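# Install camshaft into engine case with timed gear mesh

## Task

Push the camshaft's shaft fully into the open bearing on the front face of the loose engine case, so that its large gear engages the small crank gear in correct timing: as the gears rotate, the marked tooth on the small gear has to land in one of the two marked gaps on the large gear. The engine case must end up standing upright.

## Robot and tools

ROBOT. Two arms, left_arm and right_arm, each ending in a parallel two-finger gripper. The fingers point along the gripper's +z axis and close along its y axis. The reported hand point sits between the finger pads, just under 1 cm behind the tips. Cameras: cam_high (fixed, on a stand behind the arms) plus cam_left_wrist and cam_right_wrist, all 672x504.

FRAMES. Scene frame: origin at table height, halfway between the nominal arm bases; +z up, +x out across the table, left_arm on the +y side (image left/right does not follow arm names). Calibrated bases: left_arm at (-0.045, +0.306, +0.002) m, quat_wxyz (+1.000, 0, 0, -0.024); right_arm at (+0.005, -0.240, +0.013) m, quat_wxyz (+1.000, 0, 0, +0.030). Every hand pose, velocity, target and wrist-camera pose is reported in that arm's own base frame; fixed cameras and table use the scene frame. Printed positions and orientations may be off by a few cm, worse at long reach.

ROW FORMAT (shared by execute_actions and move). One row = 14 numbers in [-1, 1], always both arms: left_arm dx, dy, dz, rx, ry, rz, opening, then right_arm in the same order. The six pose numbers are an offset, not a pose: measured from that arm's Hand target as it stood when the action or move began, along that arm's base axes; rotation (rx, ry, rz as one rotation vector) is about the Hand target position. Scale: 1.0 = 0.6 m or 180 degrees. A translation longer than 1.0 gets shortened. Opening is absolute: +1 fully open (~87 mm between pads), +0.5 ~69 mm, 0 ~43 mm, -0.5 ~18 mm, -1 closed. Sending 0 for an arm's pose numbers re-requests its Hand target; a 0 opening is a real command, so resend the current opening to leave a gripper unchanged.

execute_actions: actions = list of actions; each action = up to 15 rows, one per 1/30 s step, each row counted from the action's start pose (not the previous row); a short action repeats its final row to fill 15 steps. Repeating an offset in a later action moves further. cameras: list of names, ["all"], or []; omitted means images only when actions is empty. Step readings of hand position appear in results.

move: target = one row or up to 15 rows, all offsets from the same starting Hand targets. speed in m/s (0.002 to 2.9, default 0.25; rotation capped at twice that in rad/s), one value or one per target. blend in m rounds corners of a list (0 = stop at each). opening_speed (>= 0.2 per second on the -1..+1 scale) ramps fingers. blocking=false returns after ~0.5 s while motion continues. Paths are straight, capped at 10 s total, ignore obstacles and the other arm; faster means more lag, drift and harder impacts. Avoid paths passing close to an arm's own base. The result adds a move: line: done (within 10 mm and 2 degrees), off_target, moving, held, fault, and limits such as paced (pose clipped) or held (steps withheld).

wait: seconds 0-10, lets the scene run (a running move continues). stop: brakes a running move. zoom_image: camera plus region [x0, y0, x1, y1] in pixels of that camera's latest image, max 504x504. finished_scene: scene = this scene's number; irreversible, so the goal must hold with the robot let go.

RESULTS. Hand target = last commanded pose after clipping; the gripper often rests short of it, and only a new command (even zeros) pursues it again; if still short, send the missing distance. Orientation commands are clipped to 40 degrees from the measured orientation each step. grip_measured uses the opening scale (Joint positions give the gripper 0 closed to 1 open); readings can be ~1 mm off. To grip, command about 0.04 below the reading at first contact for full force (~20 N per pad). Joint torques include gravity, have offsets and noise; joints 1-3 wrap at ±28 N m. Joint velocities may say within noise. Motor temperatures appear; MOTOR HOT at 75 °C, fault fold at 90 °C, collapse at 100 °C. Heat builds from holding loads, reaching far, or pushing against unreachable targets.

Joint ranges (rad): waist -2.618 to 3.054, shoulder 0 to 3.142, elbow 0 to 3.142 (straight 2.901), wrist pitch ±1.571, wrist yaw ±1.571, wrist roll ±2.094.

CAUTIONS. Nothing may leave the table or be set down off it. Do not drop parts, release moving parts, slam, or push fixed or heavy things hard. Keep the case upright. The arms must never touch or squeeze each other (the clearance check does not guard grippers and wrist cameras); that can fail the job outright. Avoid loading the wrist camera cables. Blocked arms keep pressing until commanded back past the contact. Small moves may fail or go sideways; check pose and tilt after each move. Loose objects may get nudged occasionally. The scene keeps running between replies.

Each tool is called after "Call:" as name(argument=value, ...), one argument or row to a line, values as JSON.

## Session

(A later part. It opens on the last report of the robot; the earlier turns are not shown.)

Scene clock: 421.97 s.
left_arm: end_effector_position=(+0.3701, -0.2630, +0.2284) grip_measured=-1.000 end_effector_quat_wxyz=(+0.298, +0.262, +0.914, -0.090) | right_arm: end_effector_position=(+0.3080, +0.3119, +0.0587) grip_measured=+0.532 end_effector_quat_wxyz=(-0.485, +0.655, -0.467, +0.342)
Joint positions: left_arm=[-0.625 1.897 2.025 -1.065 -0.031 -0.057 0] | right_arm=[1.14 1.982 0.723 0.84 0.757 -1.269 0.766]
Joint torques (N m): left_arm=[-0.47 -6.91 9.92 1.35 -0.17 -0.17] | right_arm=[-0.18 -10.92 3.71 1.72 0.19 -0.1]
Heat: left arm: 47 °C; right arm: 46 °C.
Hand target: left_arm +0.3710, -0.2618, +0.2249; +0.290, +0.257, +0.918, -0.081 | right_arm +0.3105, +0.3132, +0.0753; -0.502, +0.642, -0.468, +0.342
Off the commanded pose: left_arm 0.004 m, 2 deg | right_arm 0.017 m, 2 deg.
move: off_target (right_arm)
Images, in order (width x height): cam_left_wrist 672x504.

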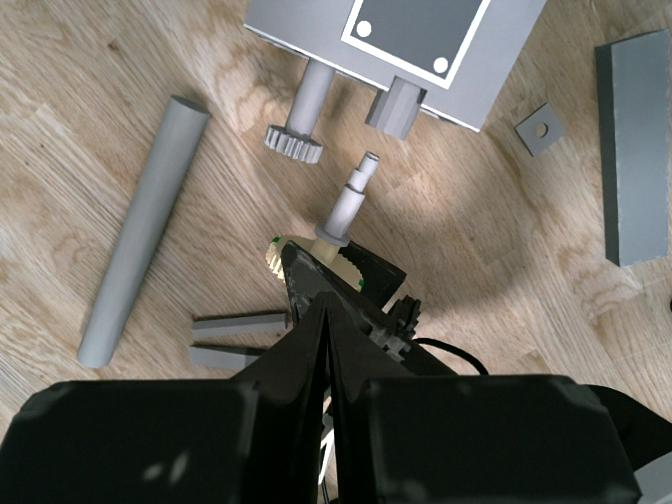

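Call:
move(
  target=[0,0,0,0,0,0,-1,-0.0118,-0.0063,-0.011,0,0,0.019,0.46],
  speed=0.06,
  cameras=["cam_left_wrist"],
)

Call:
zoom_image(
  camera="cam_left_wrist",
  region=[260, 60, 440, 240],
)

Scene clock: 434.67 s.
left_arm: end_effector_position=(+0.3701, -0.2630, +0.2284) grip_measured=-1.000 end_effector_quat_wxyz=(+0.298, +0.262, +0.914, -0.090) | right_arm: end_effector_position=(+0.2999, +0.3077, +0.0491) grip_measured=+0.532 end_effector_quat_wxyz=(-0.485, +0.676, -0.447, +0.328)
Joint positions: left_arm=[-0.625 1.897 2.025 -1.065 -0.031 -0.057 0] | right_arm=[1.14 1.974 0.658 0.891 0.701 -1.297 0.766]
Joint torques (N m): left_arm=[-0.47 -6.9 9.92 1.35 -0.17 -0.17] | right_arm=[-0.38 -10.62 2.97 2.06 0.19 -0.1]
Heat: left arm: 47 °C; right arm: 45 °C.
Hand target: left_arm +0.3710, -0.2618, +0.2249; +0.290, +0.257, +0.918, -0.081 | right_arm +0.3035, +0.3094, +0.0687; -0.512, +0.656, -0.448, +0.327
Off the commanded pose: left_arm 0.004 m, 2 deg | right_arm 0.020 m, 4 deg.
move: off_target (right_arm)
Images, in order (width x height): cam_left_wrist 672x504.

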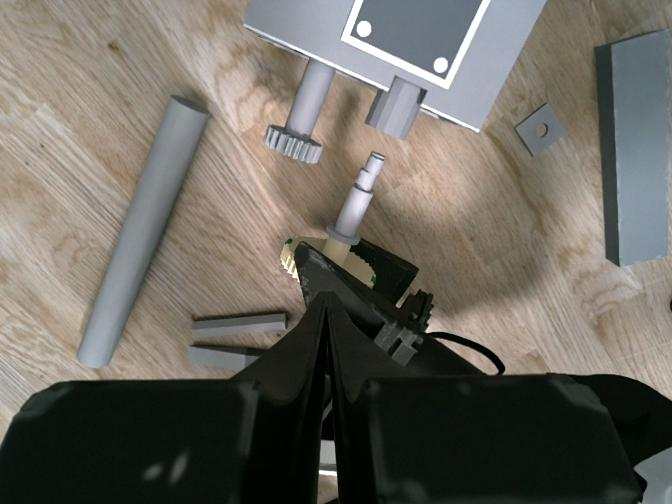

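Scaled by 2.800 from the camera's 672x504 image, which has a finer 960x720 frame.

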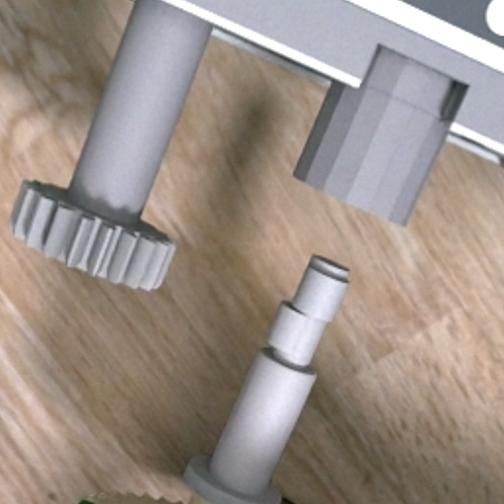

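Call:
move(
  target=[0,0,0,0,0,0,-1,0,0,0.009,0,0,0,0.46],
  speed=0.04,
  cameras=["cam_left_wrist"],
)

Call:
zoom_image(
  camera="cam_left_wrist",
  region=[260, 60, 440, 240],
)

Scene clock: 441.53 s.
left_arm: end_effector_position=(+0.3701, -0.2630, +0.2284) grip_measured=-1.000 end_effector_quat_wxyz=(+0.298, +0.262, +0.914, -0.090) | right_arm: end_effector_position=(+0.3004, +0.3091, +0.0577) grip_measured=+0.532 end_effector_quat_wxyz=(-0.494, +0.670, -0.448, +0.326)
Joint positions: left_arm=[-0.625 1.897 2.025 -1.065 -0.031 -0.057 0] | right_arm=[1.14 1.951 0.658 0.891 0.7 -1.298 0.766]
Joint torques (N m): left_arm=[-0.49 -6.9 9.92 1.35 -0.17 -0.17] | right_arm=[-0.42 -10.5 3.33 1.83 0.16 -0.1]
Heat: left arm: 47 °C; right arm: 45 °C.
Hand target: left_arm +0.3710, -0.2618, +0.2249; +0.290, +0.257, +0.918, -0.081 | right_arm +0.3034, +0.3095, +0.0741; -0.512, +0.656, -0.448, +0.327
Off the commanded pose: left_arm 0.004 m, 2 deg | right_arm 0.017 m, 3 deg.
move: off_target (right_arm)
Images, in order (width x height): cam_left_wrist 672x504.

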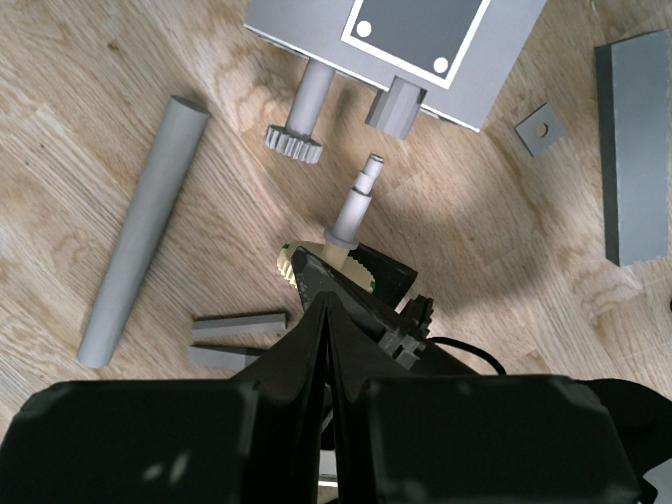

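Scaled by 2.800 from the camera's 672x504 image, which has a finer 960x720 frame.

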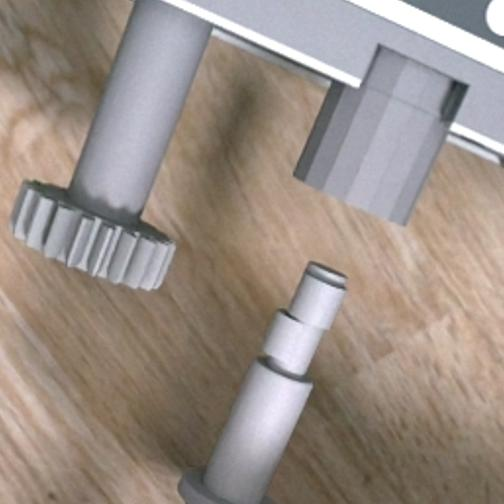

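Call:
move(
  target=[0,0,0,0,0,0,-1,0.0198,-0.0367,-0.003,0,0,0,0.46],
  speed=0.05,
  cameras=["cam_left_wrist","cam_right_wrist"],
)

Call:
zoom_image(
  camera="cam_left_wrist",
  region=[260, 60, 440, 240],
)

Scene clock: 451.10 s.
left_arm: end_effector_position=(+0.3701, -0.2630, +0.2284) grip_measured=-1.000 end_effector_quat_wxyz=(+0.298, +0.262, +0.914, -0.090) | right_arm: end_effector_position=(+0.3119, +0.2864, +0.0528) grip_measured=+0.532 end_effector_quat_wxyz=(-0.485, +0.677, -0.449, +0.325)
Joint positions: left_arm=[-0.625 1.897 2.025 -1.065 -0.031 -0.057 0] | right_arm=[1.071 1.926 0.598 0.922 0.635 -1.326 0.766]
Joint torques (N m): left_arm=[-0.47 -6.9 9.92 1.36 -0.17 -0.17] | right_arm=[-0.4 -10.06 2.91 2.1 0.17 -0.09]
Heat: left arm: 47 °C; right arm: 45 °C.
Hand target: left_arm +0.3710, -0.2618, +0.2249; +0.290, +0.257, +0.918, -0.081 | right_arm +0.3154, +0.2874, +0.0724; -0.512, +0.656, -0.448, +0.327
Off the commanded pose: left_arm 0.004 m, 2 deg | right_arm 0.020 m, 4 deg.
move: off_target (right_arm)
Images, in order (width x height): cam_left_wrist 672x504, cam_right_wrist 672x504.

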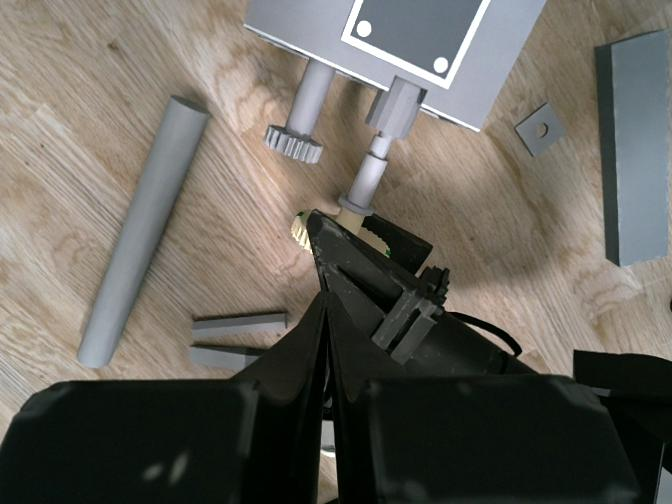

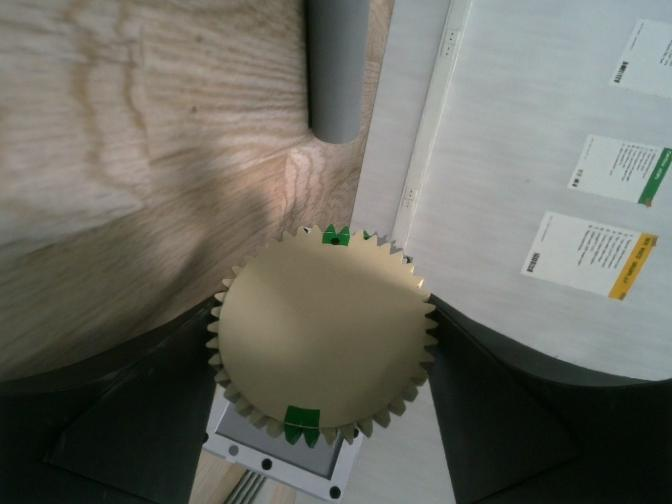

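Scaled by 2.800 from the camera's 672x504 image, which has a finer 960x720 frame.

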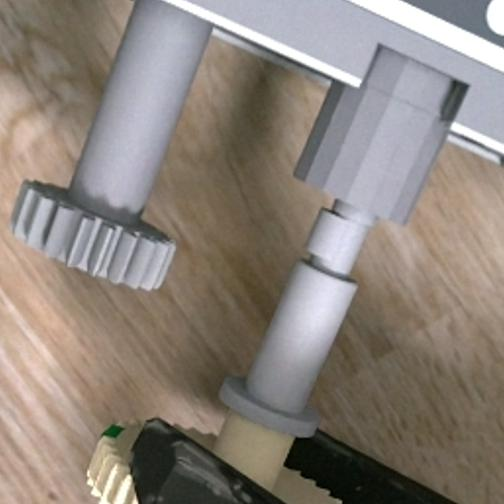

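Call:
move(
  target=[0,0,0,0,0,0,-1,0.0127,-0.0197,0.0,0,0,0,0.46],
  speed=0.04,
  cameras=["cam_left_wrist","cam_right_wrist"],
)

Call:
zoom_image(
  camera="cam_left_wrist",
  region=[260, 60, 440, 240],
)

Call:
zoom_image(
  camera="cam_right_wrist",
  region=[200, 190, 440, 480],
)

Scene clock: 464.63 s.
left_arm: end_effector_position=(+0.3701, -0.2630, +0.2284) grip_measured=-1.000 end_effector_quat_wxyz=(+0.298, +0.262, +0.914, -0.090) | right_arm: end_effector_position=(+0.3195, +0.2740, +0.0525) grip_measured=+0.532 end_effector_quat_wxyz=(-0.484, +0.676, -0.450, +0.325)
Joint positions: left_arm=[-0.625 1.897 2.025 -1.065 -0.031 -0.057 0] | right_arm=[1.029 1.913 0.57 0.945 0.598 -1.343 0.766]
Joint torques (N m): left_arm=[-0.47 -6.91 9.92 1.35 -0.17 -0.17] | right_arm=[-0.39 -9.92 2.86 2.08 0.11 -0.1]
Heat: left arm: 47 °C; right arm: 45 °C.
Hand target: left_arm +0.3710, -0.2618, +0.2249; +0.290, +0.257, +0.918, -0.081 | right_arm +0.3230, +0.2756, +0.0723; -0.512, +0.656, -0.448, +0.327
Off the commanded pose: left_arm 0.004 m, 2 deg | right_arm 0.020 m, 4 deg.
move: off_target (right_arm)
Images, in order (width x height): cam_left_wrist 672x504, cam_right_wrist 672x504.

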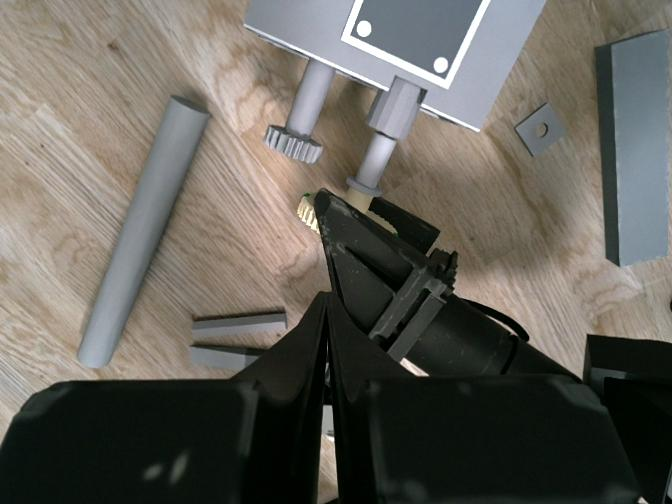

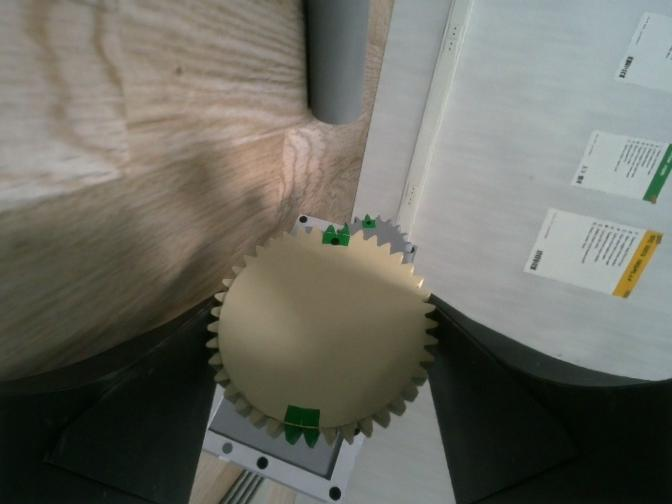

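Scaled by 2.800 from the camera's 672x504 image, which has a finer 960x720 frame.

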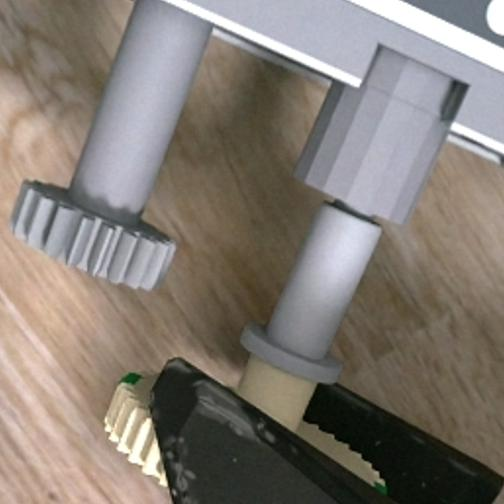

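Scaled by 1.738 from the camera's 672x504 image, which has a finer 960x720 frame.

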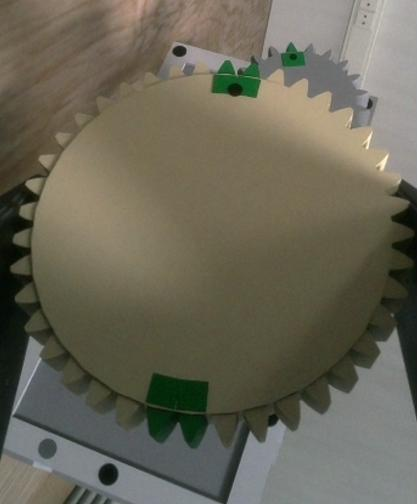

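Call:
move(
  target=[0,0,0,0,0,0,-1,0.0105,-0.0195,0.0,0,0,0,0.46],
  speed=0.03,
  cameras=["cam_left_wrist","cam_right_wrist"],
)

Call:
zoom_image(
  camera="cam_left_wrist",
  region=[260, 60, 440, 240],
)

Call:
zoom_image(
  camera="cam_right_wrist",
  region=[280, 150, 460, 270],
)

Scene clock: 489.97 s.
left_arm: end_effector_position=(+0.3701, -0.2630, +0.2284) grip_measured=-1.000 end_effector_quat_wxyz=(+0.298, +0.262, +0.914, -0.090) | right_arm: end_effector_position=(+0.3227, +0.2703, +0.0529) grip_measured=+0.532 end_effector_quat_wxyz=(-0.492, +0.680, -0.444, +0.313)
Joint positions: left_arm=[-0.625 1.897 2.025 -1.065 -0.031 -0.057 0] | right_arm=[0.998 1.898 0.544 0.973 0.538 -1.356 0.766]
Joint torques (N m): left_arm=[-0.47 -6.91 9.94 1.35 -0.17 -0.17] | right_arm=[-1.21 -9.61 2.73 2.05 0.34 -0.09]
Heat: left arm: 48 °C; right arm: 46 °C.
Hand target: left_arm +0.3710, -0.2618, +0.2249; +0.290, +0.257, +0.918, -0.081 | right_arm +0.3293, +0.2639, +0.0724; -0.512, +0.656, -0.448, +0.327
Off the commanded pose: left_arm 0.004 m, 2 deg | right_arm 0.021 m, 4 deg.
move: off_target (right_arm)
Images, in order (width x height): cam_left_wrist 672x504, cam_right_wrist 672x504.

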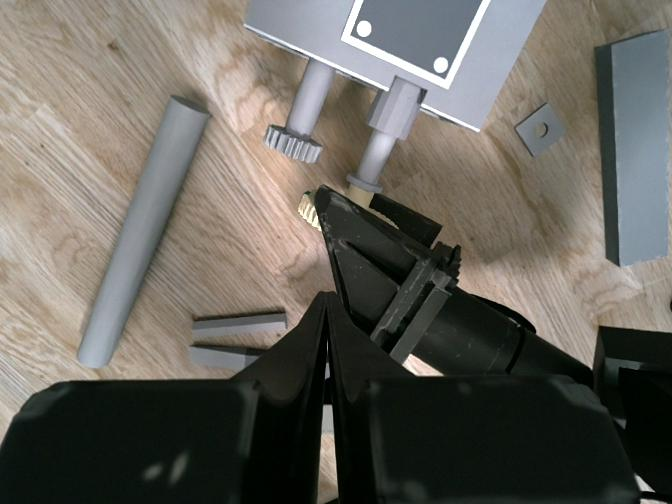

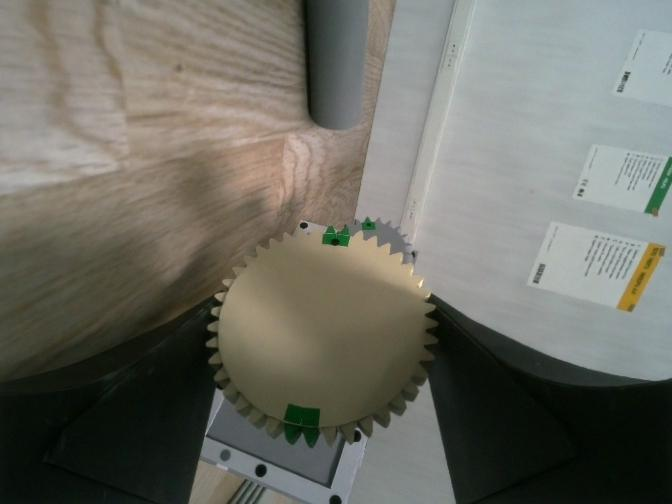

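Scaled by 2.800 from the camera's 672x504 image, which has a finer 960x720 frame.

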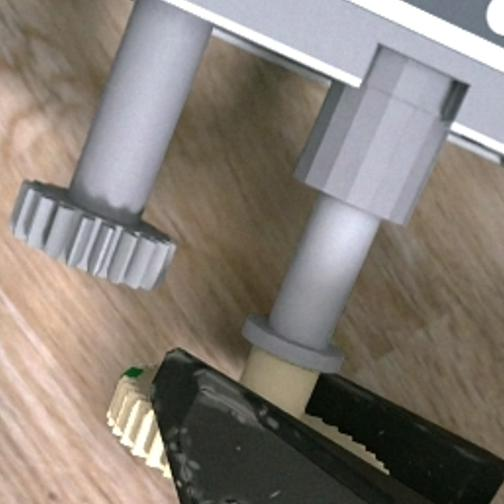

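Scaled by 2.800 from the camera's 672x504 image, which has a finer 960x720 frame.

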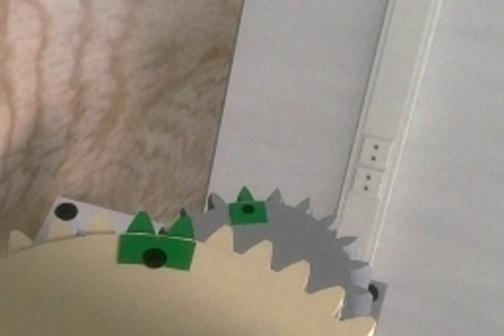

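Call:
move(
  target=[
    [0,0,0,0,0,0,-1,0.0,0,0.014,0,0,0,0.46],
    [0,0,0,0,0,0,-1,0.0,0,-0.014,0,0,0,0.46],
    [0,0,0,0,0,0,-1,0.011,0.006,0,0,0,0,0.46],
    [0,0,0,0,0,0,-1,-0.011,-0.006,0,0,0,0,0.46],
    [0,0,0,0,0,0,-1,0,0,0,0,0,0,0.46],
  ],
  speed=0.04,
  blend=0.002,
  cameras=["cam_left_wrist","cam_right_wrist"],
)

Call:
zoom_image(
  camera="cam_left_wrist",
  region=[260, 60, 440, 240],
)

Scene clock: 498.00 s.
left_arm: end_effector_position=(+0.3701, -0.2630, +0.2284) grip_measured=-1.000 end_effector_quat_wxyz=(+0.298, +0.262, +0.914, -0.090) | right_arm: end_effector_position=(+0.3243, +0.2638, +0.0551) grip_measured=+0.532 end_effector_quat_wxyz=(-0.494, +0.676, -0.447, +0.316)
Joint positions: left_arm=[-0.625 1.897 2.025 -1.065 -0.031 -0.057 0] | right_arm=[0.986 1.887 0.527 0.987 0.536 -1.359 0.766]
Joint torques (N m): left_arm=[-0.47 -6.9 9.92 1.35 -0.17 -0.17] | right_arm=[-0.1 -8.51 3.9 1.95 0.36 -0.08]
Heat: left arm: 48 °C; right arm: 47 °C.
Hand target: left_arm +0.3710, -0.2618, +0.2249; +0.290, +0.257, +0.918, -0.081 | right_arm +0.3293, +0.2639, +0.0723; -0.512, +0.656, -0.448, +0.327
Off the commanded pose: left_arm 0.004 m, 2 deg | right_arm 0.018 m, 3 deg.
move: off_target (right_arm)
Images, in order (width x height): cam_left_wrist 672x504, cam_right_wrist 672x504.

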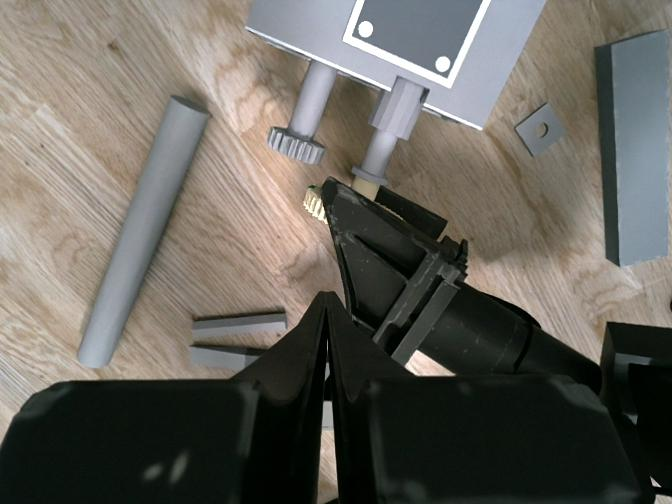

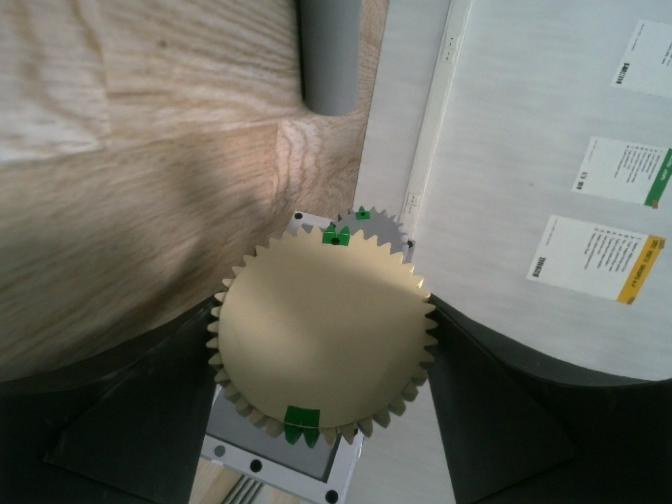

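Scaled by 2.800 from the camera's 672x504 image, which has a finer 960x720 frame.

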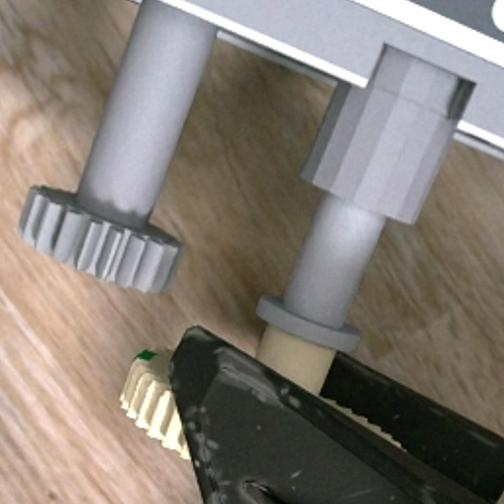

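Call:
move(
  target=[
    [0,0,0,0,0,0,-1,0.0079,-0.0147,0.01,0,0,0,0.46],
    [0,0,0,0,0,0,-1,0.0079,-0.0147,-0.01,0,0,0,0.46],
    [0,0,0,0,0,0,-1,0.0169,-0.009,0,0,0,0,0.46],
    [0,0,0,0,0,0,-1,0.0,-0.02,0,0,0,0,0.46],
    [0,0,0,0,0,0,-1,0.0079,-0.0147,0,0,0,0,0.46],
  ],
  speed=0.04,
  blend=0.002,
  cameras=["cam_left_wrist","cam_right_wrist"],
)

Call:
zoom_image(
  camera="cam_left_wrist",
  region=[260, 60, 440, 240],
)

Call:
zoom_image(
  camera="cam_right_wrist",
  region=[280, 150, 460, 270],
)

Scene clock: 507.67 s.
left_arm: end_effector_position=(+0.3701, -0.2630, +0.2284) grip_measured=-1.000 end_effector_quat_wxyz=(+0.298, +0.262, +0.914, -0.090) | right_arm: end_effector_position=(+0.3295, +0.2550, +0.0548) grip_measured=+0.532 end_effector_quat_wxyz=(-0.491, +0.676, -0.448, +0.317)
Joint positions: left_arm=[-0.625 1.897 2.025 -1.065 -0.031 -0.057 0] | right_arm=[0.954 1.878 0.513 0.994 0.511 -1.371 0.766]
Joint torques (N m): left_arm=[-0.46 -6.91 9.92 1.35 -0.17 -0.17] | right_arm=[-0.18 -8.49 3.51 2.03 0.29 -0.08]
Heat: left arm: 48 °C; right arm: 46 °C.
Hand target: left_arm +0.3710, -0.2618, +0.2249; +0.290, +0.257, +0.918, -0.081 | right_arm +0.3340, +0.2551, +0.0723; -0.512, +0.656, -0.448, +0.327
Off the commanded pose: left_arm 0.004 m, 2 deg | right_arm 0.018 m, 3 deg.
move: off_target (right_arm)
Images, in order (width x height): cam_left_wrist 672x504, cam_right_wrist 672x504.

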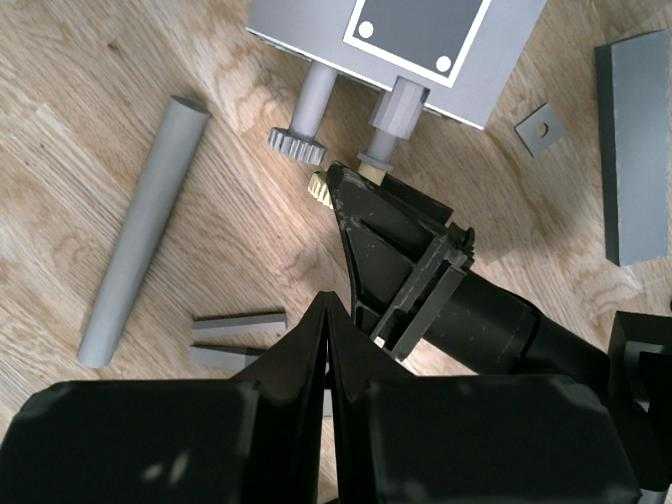

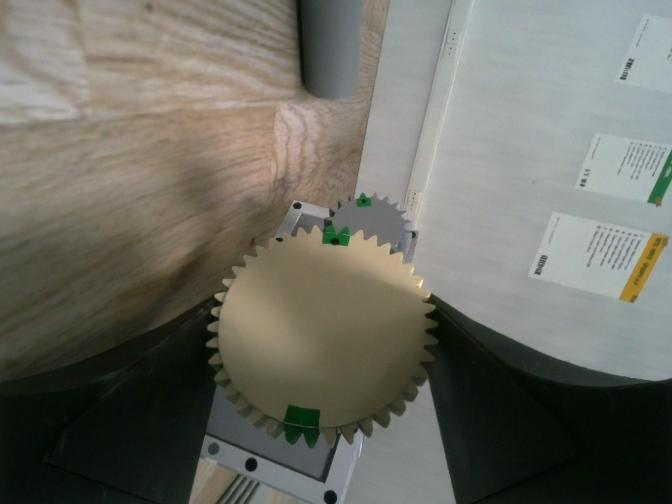

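Scaled by 2.800 from the camera's 672x504 image, which has a finer 960x720 frame.

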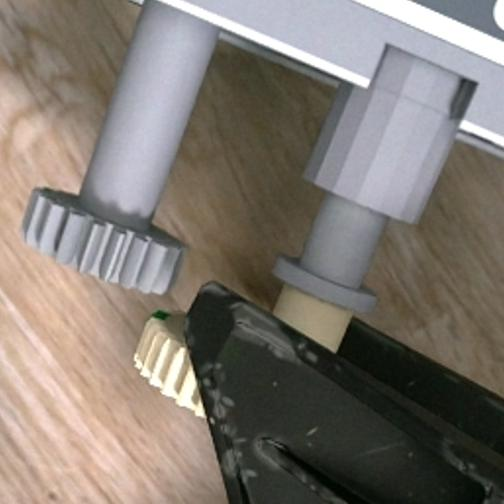

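Scaled by 2.800 from the camera's 672x504 image, which has a finer 960x720 frame.

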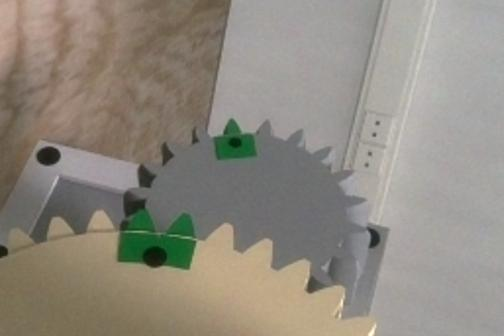

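Call:
move(
  target=[
    [-0.17,0.25,0.05,0,0,0,-1,0,0,0,0,0,0,0.46],
    [-0.17,0.25,0.05,0,0,0,-1,0,0,0,0,0,0,0.78],
  ],
  speed=0.2,
  opening_speed=0.4,
  cameras=["cam_right_wrist","cam_left_wrist"],
)

Scene clock: 538.20 s.
left_arm: end_effector_position=(+0.2774, -0.1141, +0.2610) grip_measured=-1.000 end_effector_quat_wxyz=(+0.306, +0.252, +0.915, -0.077) | right_arm: end_effector_position=(+0.3306, +0.2547, +0.0581) grip_measured=+0.780 end_effector_quat_wxyz=(-0.495, +0.672, -0.447, +0.322)
Joint positions: left_arm=[-0.354 1.344 1.578 -1.17 0.096 0.151 0] | right_arm=[0.954 1.878 0.513 1.008 0.519 -1.378 0.89]
Joint torques (N m): left_arm=[0.18 -4.36 5.78 1.35 0.3 0.02] | right_arm=[-0.17 -8.53 3.49 1.92 0.19 -0.01]
Heat: left arm: 47 °C; right arm: 48 °C.
Hand target: left_arm +0.2690, -0.1118, +0.2549; +0.290, +0.257, +0.918, -0.081 | right_arm +0.3340, +0.2551, +0.0723; -0.512, +0.656, -0.448, +0.327
Off the commanded pose: left_arm 0.011 m, 2 deg | right_arm 0.015 m, 3 deg.
move: off_target (left_arm, right_arm); target 2's new opening was sent with right_arm's hand 0.018 m and 3 deg from that target
Images, in order (width x height): cam_left_wrist 672x504, cam_right_wrist 672x504.

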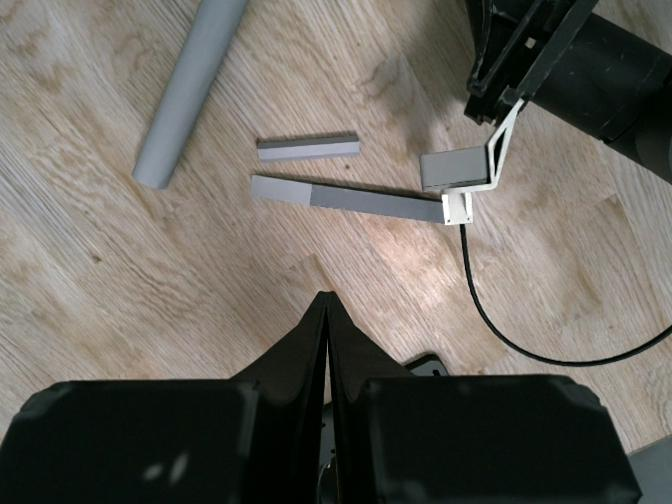

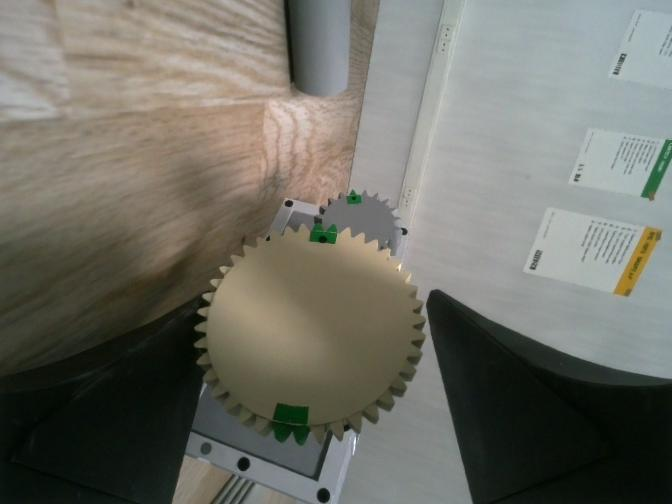

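Call:
move(
  target=[
    [0,0,0,0,0,0,-1,-0.0045,0.009,-0.005,0,0,0,0.78],
    [0,0,0,0,0,0,-1,-0.0045,0.009,-0.005,0,0,0,0.42],
  ],
  speed=0.05,
  opening_speed=0.4,
  cameras=["cam_right_wrist"],
)

Scene clock: 559.83 s.
left_arm: end_effector_position=(+0.2774, -0.1141, +0.2610) grip_measured=-1.000 end_effector_quat_wxyz=(+0.306, +0.252, +0.915, -0.077) | right_arm: end_effector_position=(+0.3285, +0.2540, +0.0562) grip_measured=+0.536 end_effector_quat_wxyz=(-0.489, +0.674, -0.448, +0.325)
Joint positions: left_arm=[-0.354 1.344 1.578 -1.17 0.096 0.151 0] | right_arm=[0.963 1.878 0.513 0.995 0.533 -1.376 0.768]
Joint torques (N m): left_arm=[0.18 -4.34 5.79 1.35 0.29 0.02] | right_arm=[0.85 -6.78 4.27 2.06 0.25 0.03]
Heat: left arm: 43 °C; right arm: 46 °C.
Hand target: left_arm +0.2690, -0.1118, +0.2549; +0.290, +0.257, +0.918, -0.081 | right_arm +0.3313, +0.2605, +0.0693; -0.512, +0.656, -0.448, +0.327
Off the commanded pose: left_arm 0.011 m, 2 deg | right_arm 0.015 m, 3 deg.
move: off_target (left_arm, right_arm); target 2's new opening was sent with right_arm's hand 0.012 m and 3 deg from that target
Images, in order (width x height): cam_right_wrist 672x504.

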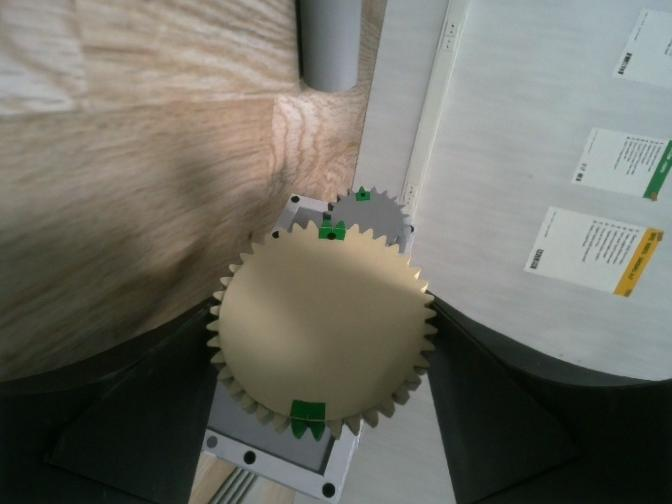

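Call:
move(
  target=[0,0,0,0,0,0,-1,-0.0095,0.0176,0.008,0,0,0,0.42],
  speed=0.04,
  cameras=["cam_right_wrist"],
)

Scene clock: 565.83 s.
left_arm: end_effector_position=(+0.2774, -0.1141, +0.2610) grip_measured=-1.000 end_effector_quat_wxyz=(+0.306, +0.252, +0.915, -0.077) | right_arm: end_effector_position=(+0.3250, +0.2545, +0.0557) grip_measured=+0.536 end_effector_quat_wxyz=(-0.479, +0.674, -0.453, +0.334)
Joint positions: left_arm=[-0.354 1.344 1.578 -1.17 0.096 0.151 0] | right_arm=[0.985 1.878 0.524 0.964 0.579 -1.367 0.768]
Joint torques (N m): left_arm=[0.18 -4.34 5.79 1.35 0.29 0.02] | right_arm=[2.15 -7.92 5.41 1.91 0.13 0.08]
Motor temperatures (°C): left_arm=[23 31 42 35 26 25 24] | right_arm=[25 35 32 47 27 26 29]
Heat: left arm: 42 °C; right arm: 47 °C.
Hand target: left_arm +0.2690, -0.1118, +0.2549; +0.290, +0.257, +0.918, -0.081 | right_arm +0.3257, +0.2710, +0.0741; -0.512, +0.656, -0.448, +0.327
Off the commanded pose: left_arm 0.011 m, 2 deg | right_arm 0.025 m, 4 deg.
move: off_target (left_arm, right_arm)
Images, in order (width x height): cam_right_wrist 672x504.

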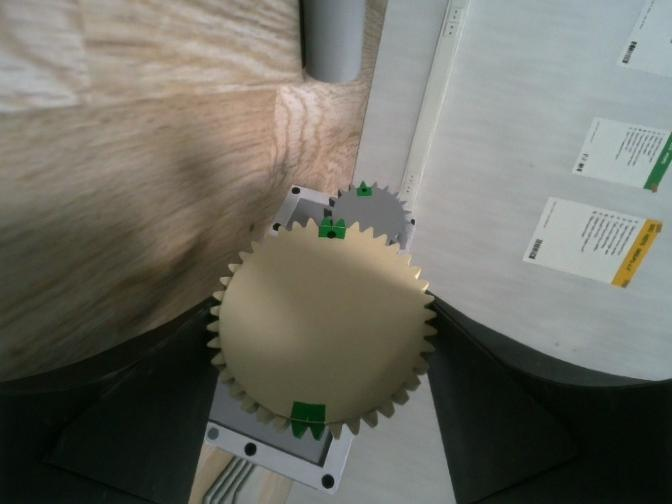

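Call:
move(
  target=[
    [0,0,0,0,0,0,-1,0,0,0.012,0,0,0.02,0.42],
    [0,0,0,0,0,0,-1,0,0.0,-0.012,0,0,0.02,0.42],
    [0,0,0,0,0,0,-1,0.01,0.006,0,0,0,0.02,0.42],
    [0,0,0,0,0,0,-1,-0.01,-0.006,0,0,0,0,0.42],
    [0,0,0,0,0,0,-1,0,0.0,0,0,0,0.01,0.42],
  ],
  speed=0.05,
  blend=0.002,
  cameras=["cam_right_wrist"],
)

Scene clock: 577.07 s.
left_arm: end_effector_position=(+0.2774, -0.1141, +0.2610) grip_measured=-1.000 end_effector_quat_wxyz=(+0.306, +0.252, +0.915, -0.077) | right_arm: end_effector_position=(+0.3191, +0.2649, +0.0563) grip_measured=+0.536 end_effector_quat_wxyz=(-0.491, +0.681, -0.441, +0.316)
Joint positions: left_arm=[-0.354 1.344 1.578 -1.17 0.096 0.151 0] | right_arm=[1.001 1.872 0.519 0.974 0.544 -1.365 0.768]
Joint torques (N m): left_arm=[0.18 -4.36 5.78 1.35 0.29 0.02] | right_arm=[-0.47 -7.95 4.53 2.02 0.05 -0.11]
Heat: left arm: 41 °C; right arm: 47 °C.
Hand target: left_arm +0.2690, -0.1118, +0.2549; +0.290, +0.257, +0.918, -0.081 | right_arm +0.3256, +0.2710, +0.0741; -0.517, +0.663, -0.438, +0.319
Off the commanded pose: left_arm 0.011 m, 2 deg | right_arm 0.020 m, 4 deg.
move: off_target (left_arm, right_arm)
Images, in order (width x height): cam_right_wrist 672x504.

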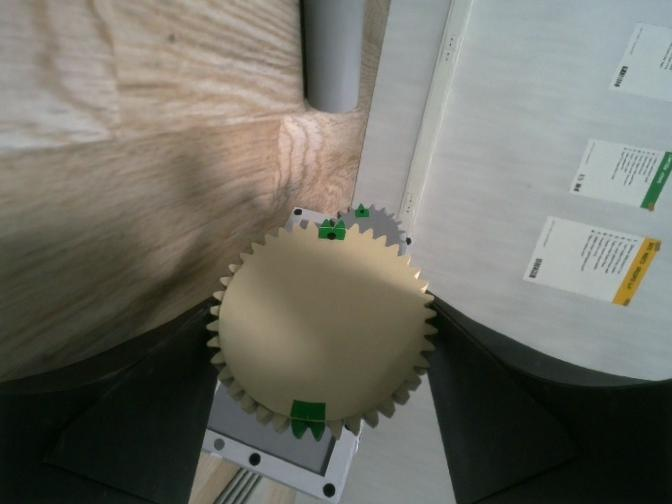

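Call:
move(
  target=[
    [0,0,0,0,0,0,-1,-0.007,-0.0038,-0.0135,-0.0607,0.1124,0,0.42],
    [0,0,0,0,0,0,-1,-0.018,-0.0097,-0.0228,-0.1213,0.2249,0,0.42],
    [0,0,0,0,0,0,-1,-0.0317,-0.0172,-0.0262,-0.182,0.3373,0,0.42],
  ],
  speed=0.12,
  blend=0.005,
  cameras=["cam_right_wrist","cam_high","cam_left_wrist"],
)

Scene clock: 591.23 s.
left_arm: end_effector_position=(+0.2774, -0.1140, +0.2610) grip_measured=-1.000 end_effector_quat_wxyz=(+0.306, +0.252, +0.915, -0.077) | right_arm: end_effector_position=(+0.3084, +0.2645, +0.0540) grip_measured=+0.536 end_effector_quat_wxyz=(-0.041, +0.847, -0.526, +0.057)
Joint positions: left_arm=[-0.354 1.344 1.578 -1.17 0.096 0.151 0] | right_arm=[0.847 2.067 1.641 -1.046 0.099 -1.188 0.768]
Joint torques (N m): left_arm=[0.17 -4.33 5.78 1.36 0.3 0.01] | right_arm=[-0.49 -9.16 6.9 -0.04 -0.08 0.07]
Heat: left arm: 40 °C; right arm: 47 °C.
Hand target: left_arm +0.2690, -0.1118, +0.2549; +0.290, +0.257, +0.918, -0.081 | right_arm +0.3066, +0.2607, +0.0585; -0.030, +0.844, -0.533, +0.050
Off the commanded pose: left_arm 0.011 m, 2 deg | right_arm 0.006 m, 2 deg.
move: off_target (left_arm)

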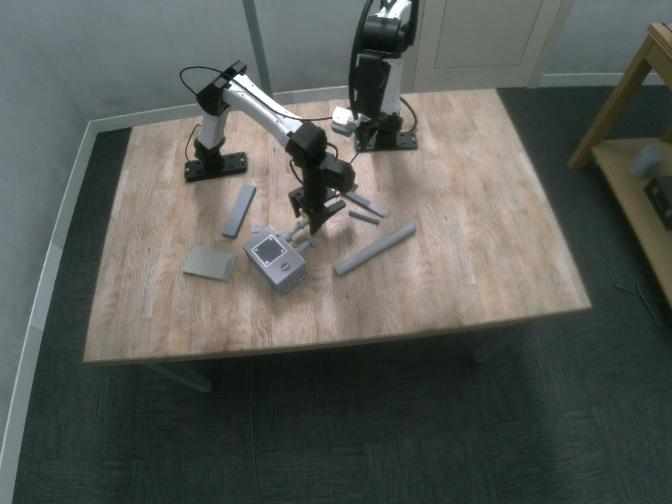

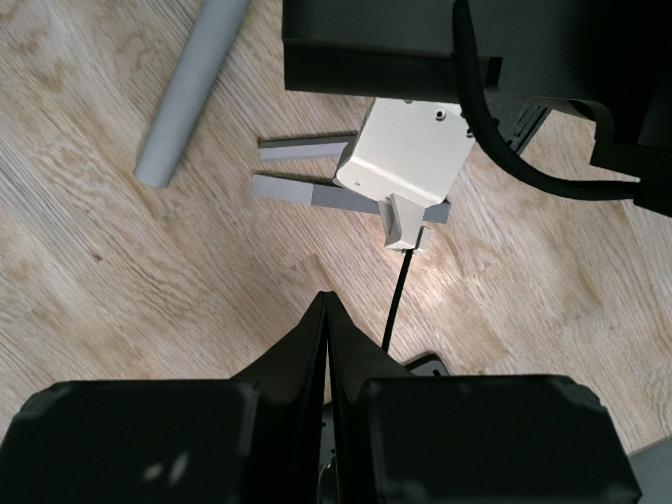

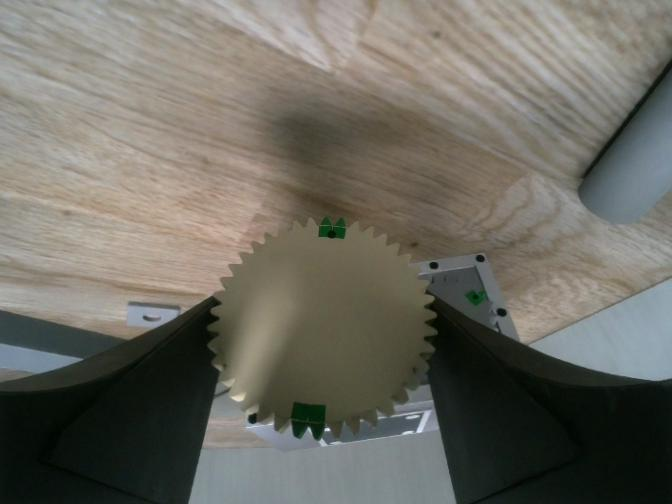

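Call:
move(
  target=[
    [0,0,0,0,0,0,-1,0.0045,-0.0085,0.008,0,0,0,0.42],
    [0,0,0,0,0,0,-1,0.0045,-0.0085,-0.008,0,0,0,0.42],
    [0,0,0,0,0,0,-1,0.0115,-0.0045,0,0,0,0,0.42],
    [0,0,0,0,0,0,-1,-0.003,-0.0125,0,0,0,0,0.42],
    [0,0,0,0,0,0,-1,0.0045,-0.0085,0,0,0,0,0.42],
  ],
  speed=0.05,
  blend=0.002,
  cameras=["cam_right_wrist","cam_high"],
)

Call:
zoom_image(
  camera="cam_high",
  region=[240, 180, 360, 290],
)

Scene clock: 603.37 s.
left_arm: end_effector_position=(+0.2774, -0.1140, +0.2610) grip_measured=-1.000 end_effector_quat_wxyz=(+0.306, +0.252, +0.915, -0.077) | right_arm: end_effector_position=(+0.3104, +0.2618, +0.0535) grip_measured=+0.536 end_effector_quat_wxyz=(-0.038, +0.848, -0.526, +0.052)
Joint positions: left_arm=[-0.354 1.344 1.578 -1.17 0.096 0.151 0] | right_arm=[0.835 2.07 1.646 -1.053 0.089 -1.2 0.768]
Joint torques (N m): left_arm=[0.18 -4.36 5.78 1.36 0.29 0.01] | right_arm=[-0.65 -10.11 5.71 0.07 -0.01 0.01]
Heat: left arm: 40 °C; right arm: 44 °C.
Hand target: left_arm +0.2690, -0.1118, +0.2549; +0.290, +0.257, +0.918, -0.081 | right_arm +0.3094, +0.2556, +0.0585; -0.030, +0.844, -0.533, +0.050
Off the commanded pose: left_arm 0.011 m, 2 deg | right_arm 0.008 m, 1 deg.
move: off_target (left_arm)
Images, in order (width x height): cam_high 672x504, cam_right_wrist 672x504.

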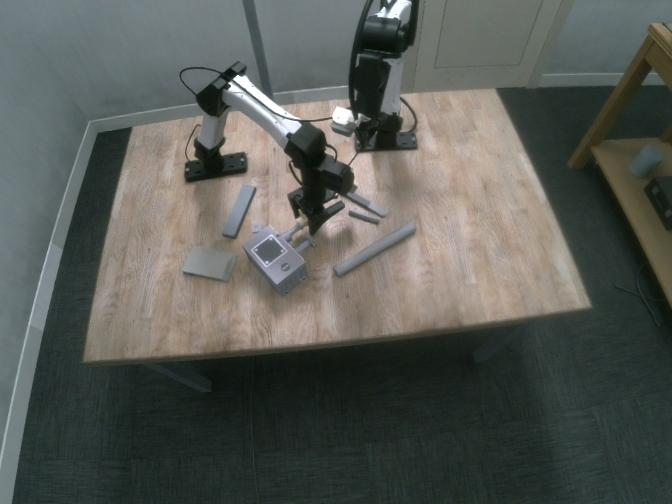

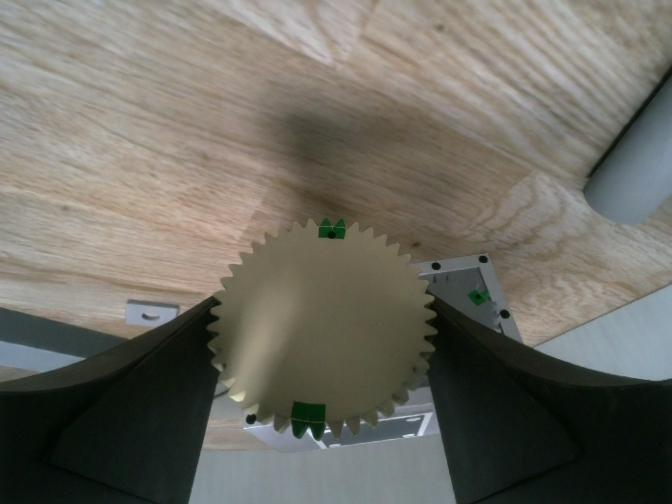

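Scaled by 4.200 from the camera's 672x504 image, which has a finer 960x720 frame.

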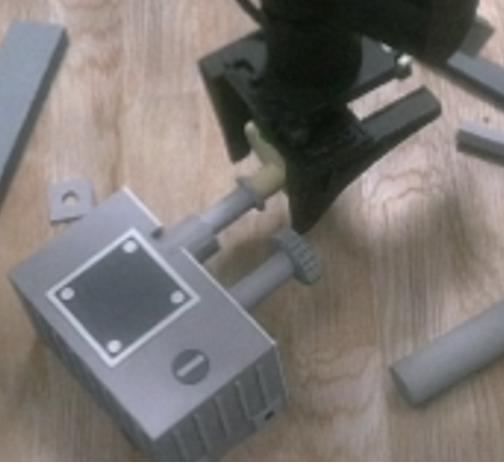

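Call:
move(
  target=[
    [0,0,0,0,0,0,-1,0,0,-0.007,-0.0244,-0.0132,0,0.42],
    [0,0,0,0,0,0,-1,0.0045,-0.0085,0.005,-0.0244,-0.0132,0,0.42],
    [0,0,0,0,0,0,-1,0.0045,-0.0085,-0.02,-0.0244,-0.0132,0,0.42],
    [0,0,0,0,0,0,-1,0.0115,-0.0045,-0.007,-0.0244,-0.0132,0,0.42],
    [0,0,0,0,0,0,-1,-0.003,-0.0125,-0.007,-0.0244,-0.0132,0,0.42],
    [0,0,0,0,0,0,-1,0.0045,-0.0085,-0.007,-0.0244,-0.0132,0,0.42],
  ],
  speed=0.05,
  blend=0.002,
  cameras=["cam_right_wrist","cam_high"],
)

Call:
zoom_image(
  camera="cam_high",
  region=[260, 190, 340, 270],
)

Scene clock: 635.73 s.
left_arm: end_effector_position=(+0.2774, -0.1140, +0.2610) grip_measured=-1.000 end_effector_quat_wxyz=(+0.306, +0.252, +0.915, -0.077) | right_arm: end_effector_position=(+0.3110, +0.2598, +0.0472) grip_measured=+0.536 end_effector_quat_wxyz=(-0.020, +0.849, -0.522, +0.078)
Joint positions: left_arm=[-0.354 1.344 1.578 -1.17 0.096 0.151 0] | right_arm=[0.855 2.099 1.652 -1.058 0.149 -1.188 0.768]
Joint torques (N m): left_arm=[0.2 -4.34 5.79 1.36 0.29 0.01] | right_arm=[-0.53 -10.45 5.56 0.01 0.31 0.06]
Motor temperatures (°C): left_arm=[23 29 39 34 26 25 24] | right_arm=[25 39 34 40 27 26 29]
Heat: left arm: 39 °C; right arm: 40 °C.
Hand target: left_arm +0.2690, -0.1118, +0.2549; +0.290, +0.257, +0.918, -0.081 | right_arm +0.3120, +0.2505, +0.0542; -0.008, +0.844, -0.530, +0.088
Off the commanded pose: left_arm 0.011 m, 2 deg | right_arm 0.012 m, 2 deg.
move: off_target (left_arm, right_arm)
Images, in order (width x height): cam_high 672x504, cam_right_wrist 672x504.

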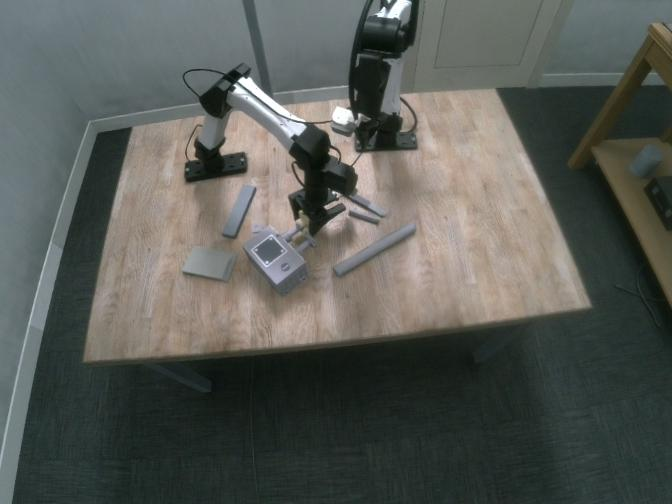

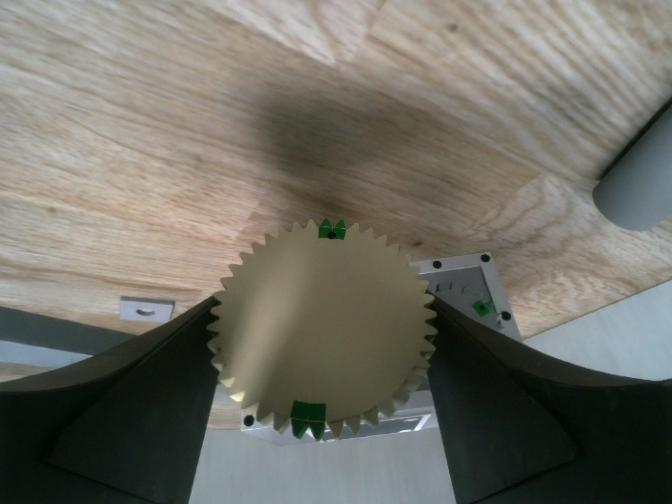

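Scaled by 6.300 from the camera's 672x504 image, which has a finer 960x720 frame.

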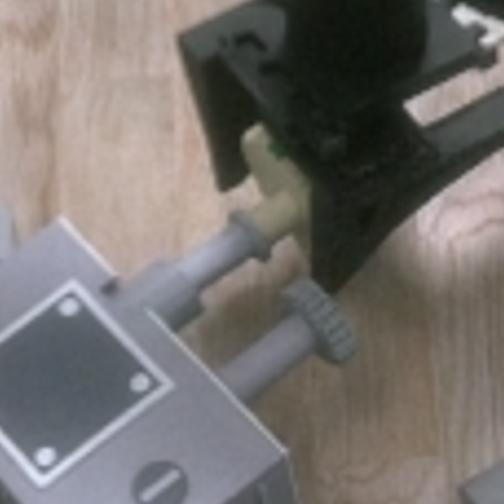

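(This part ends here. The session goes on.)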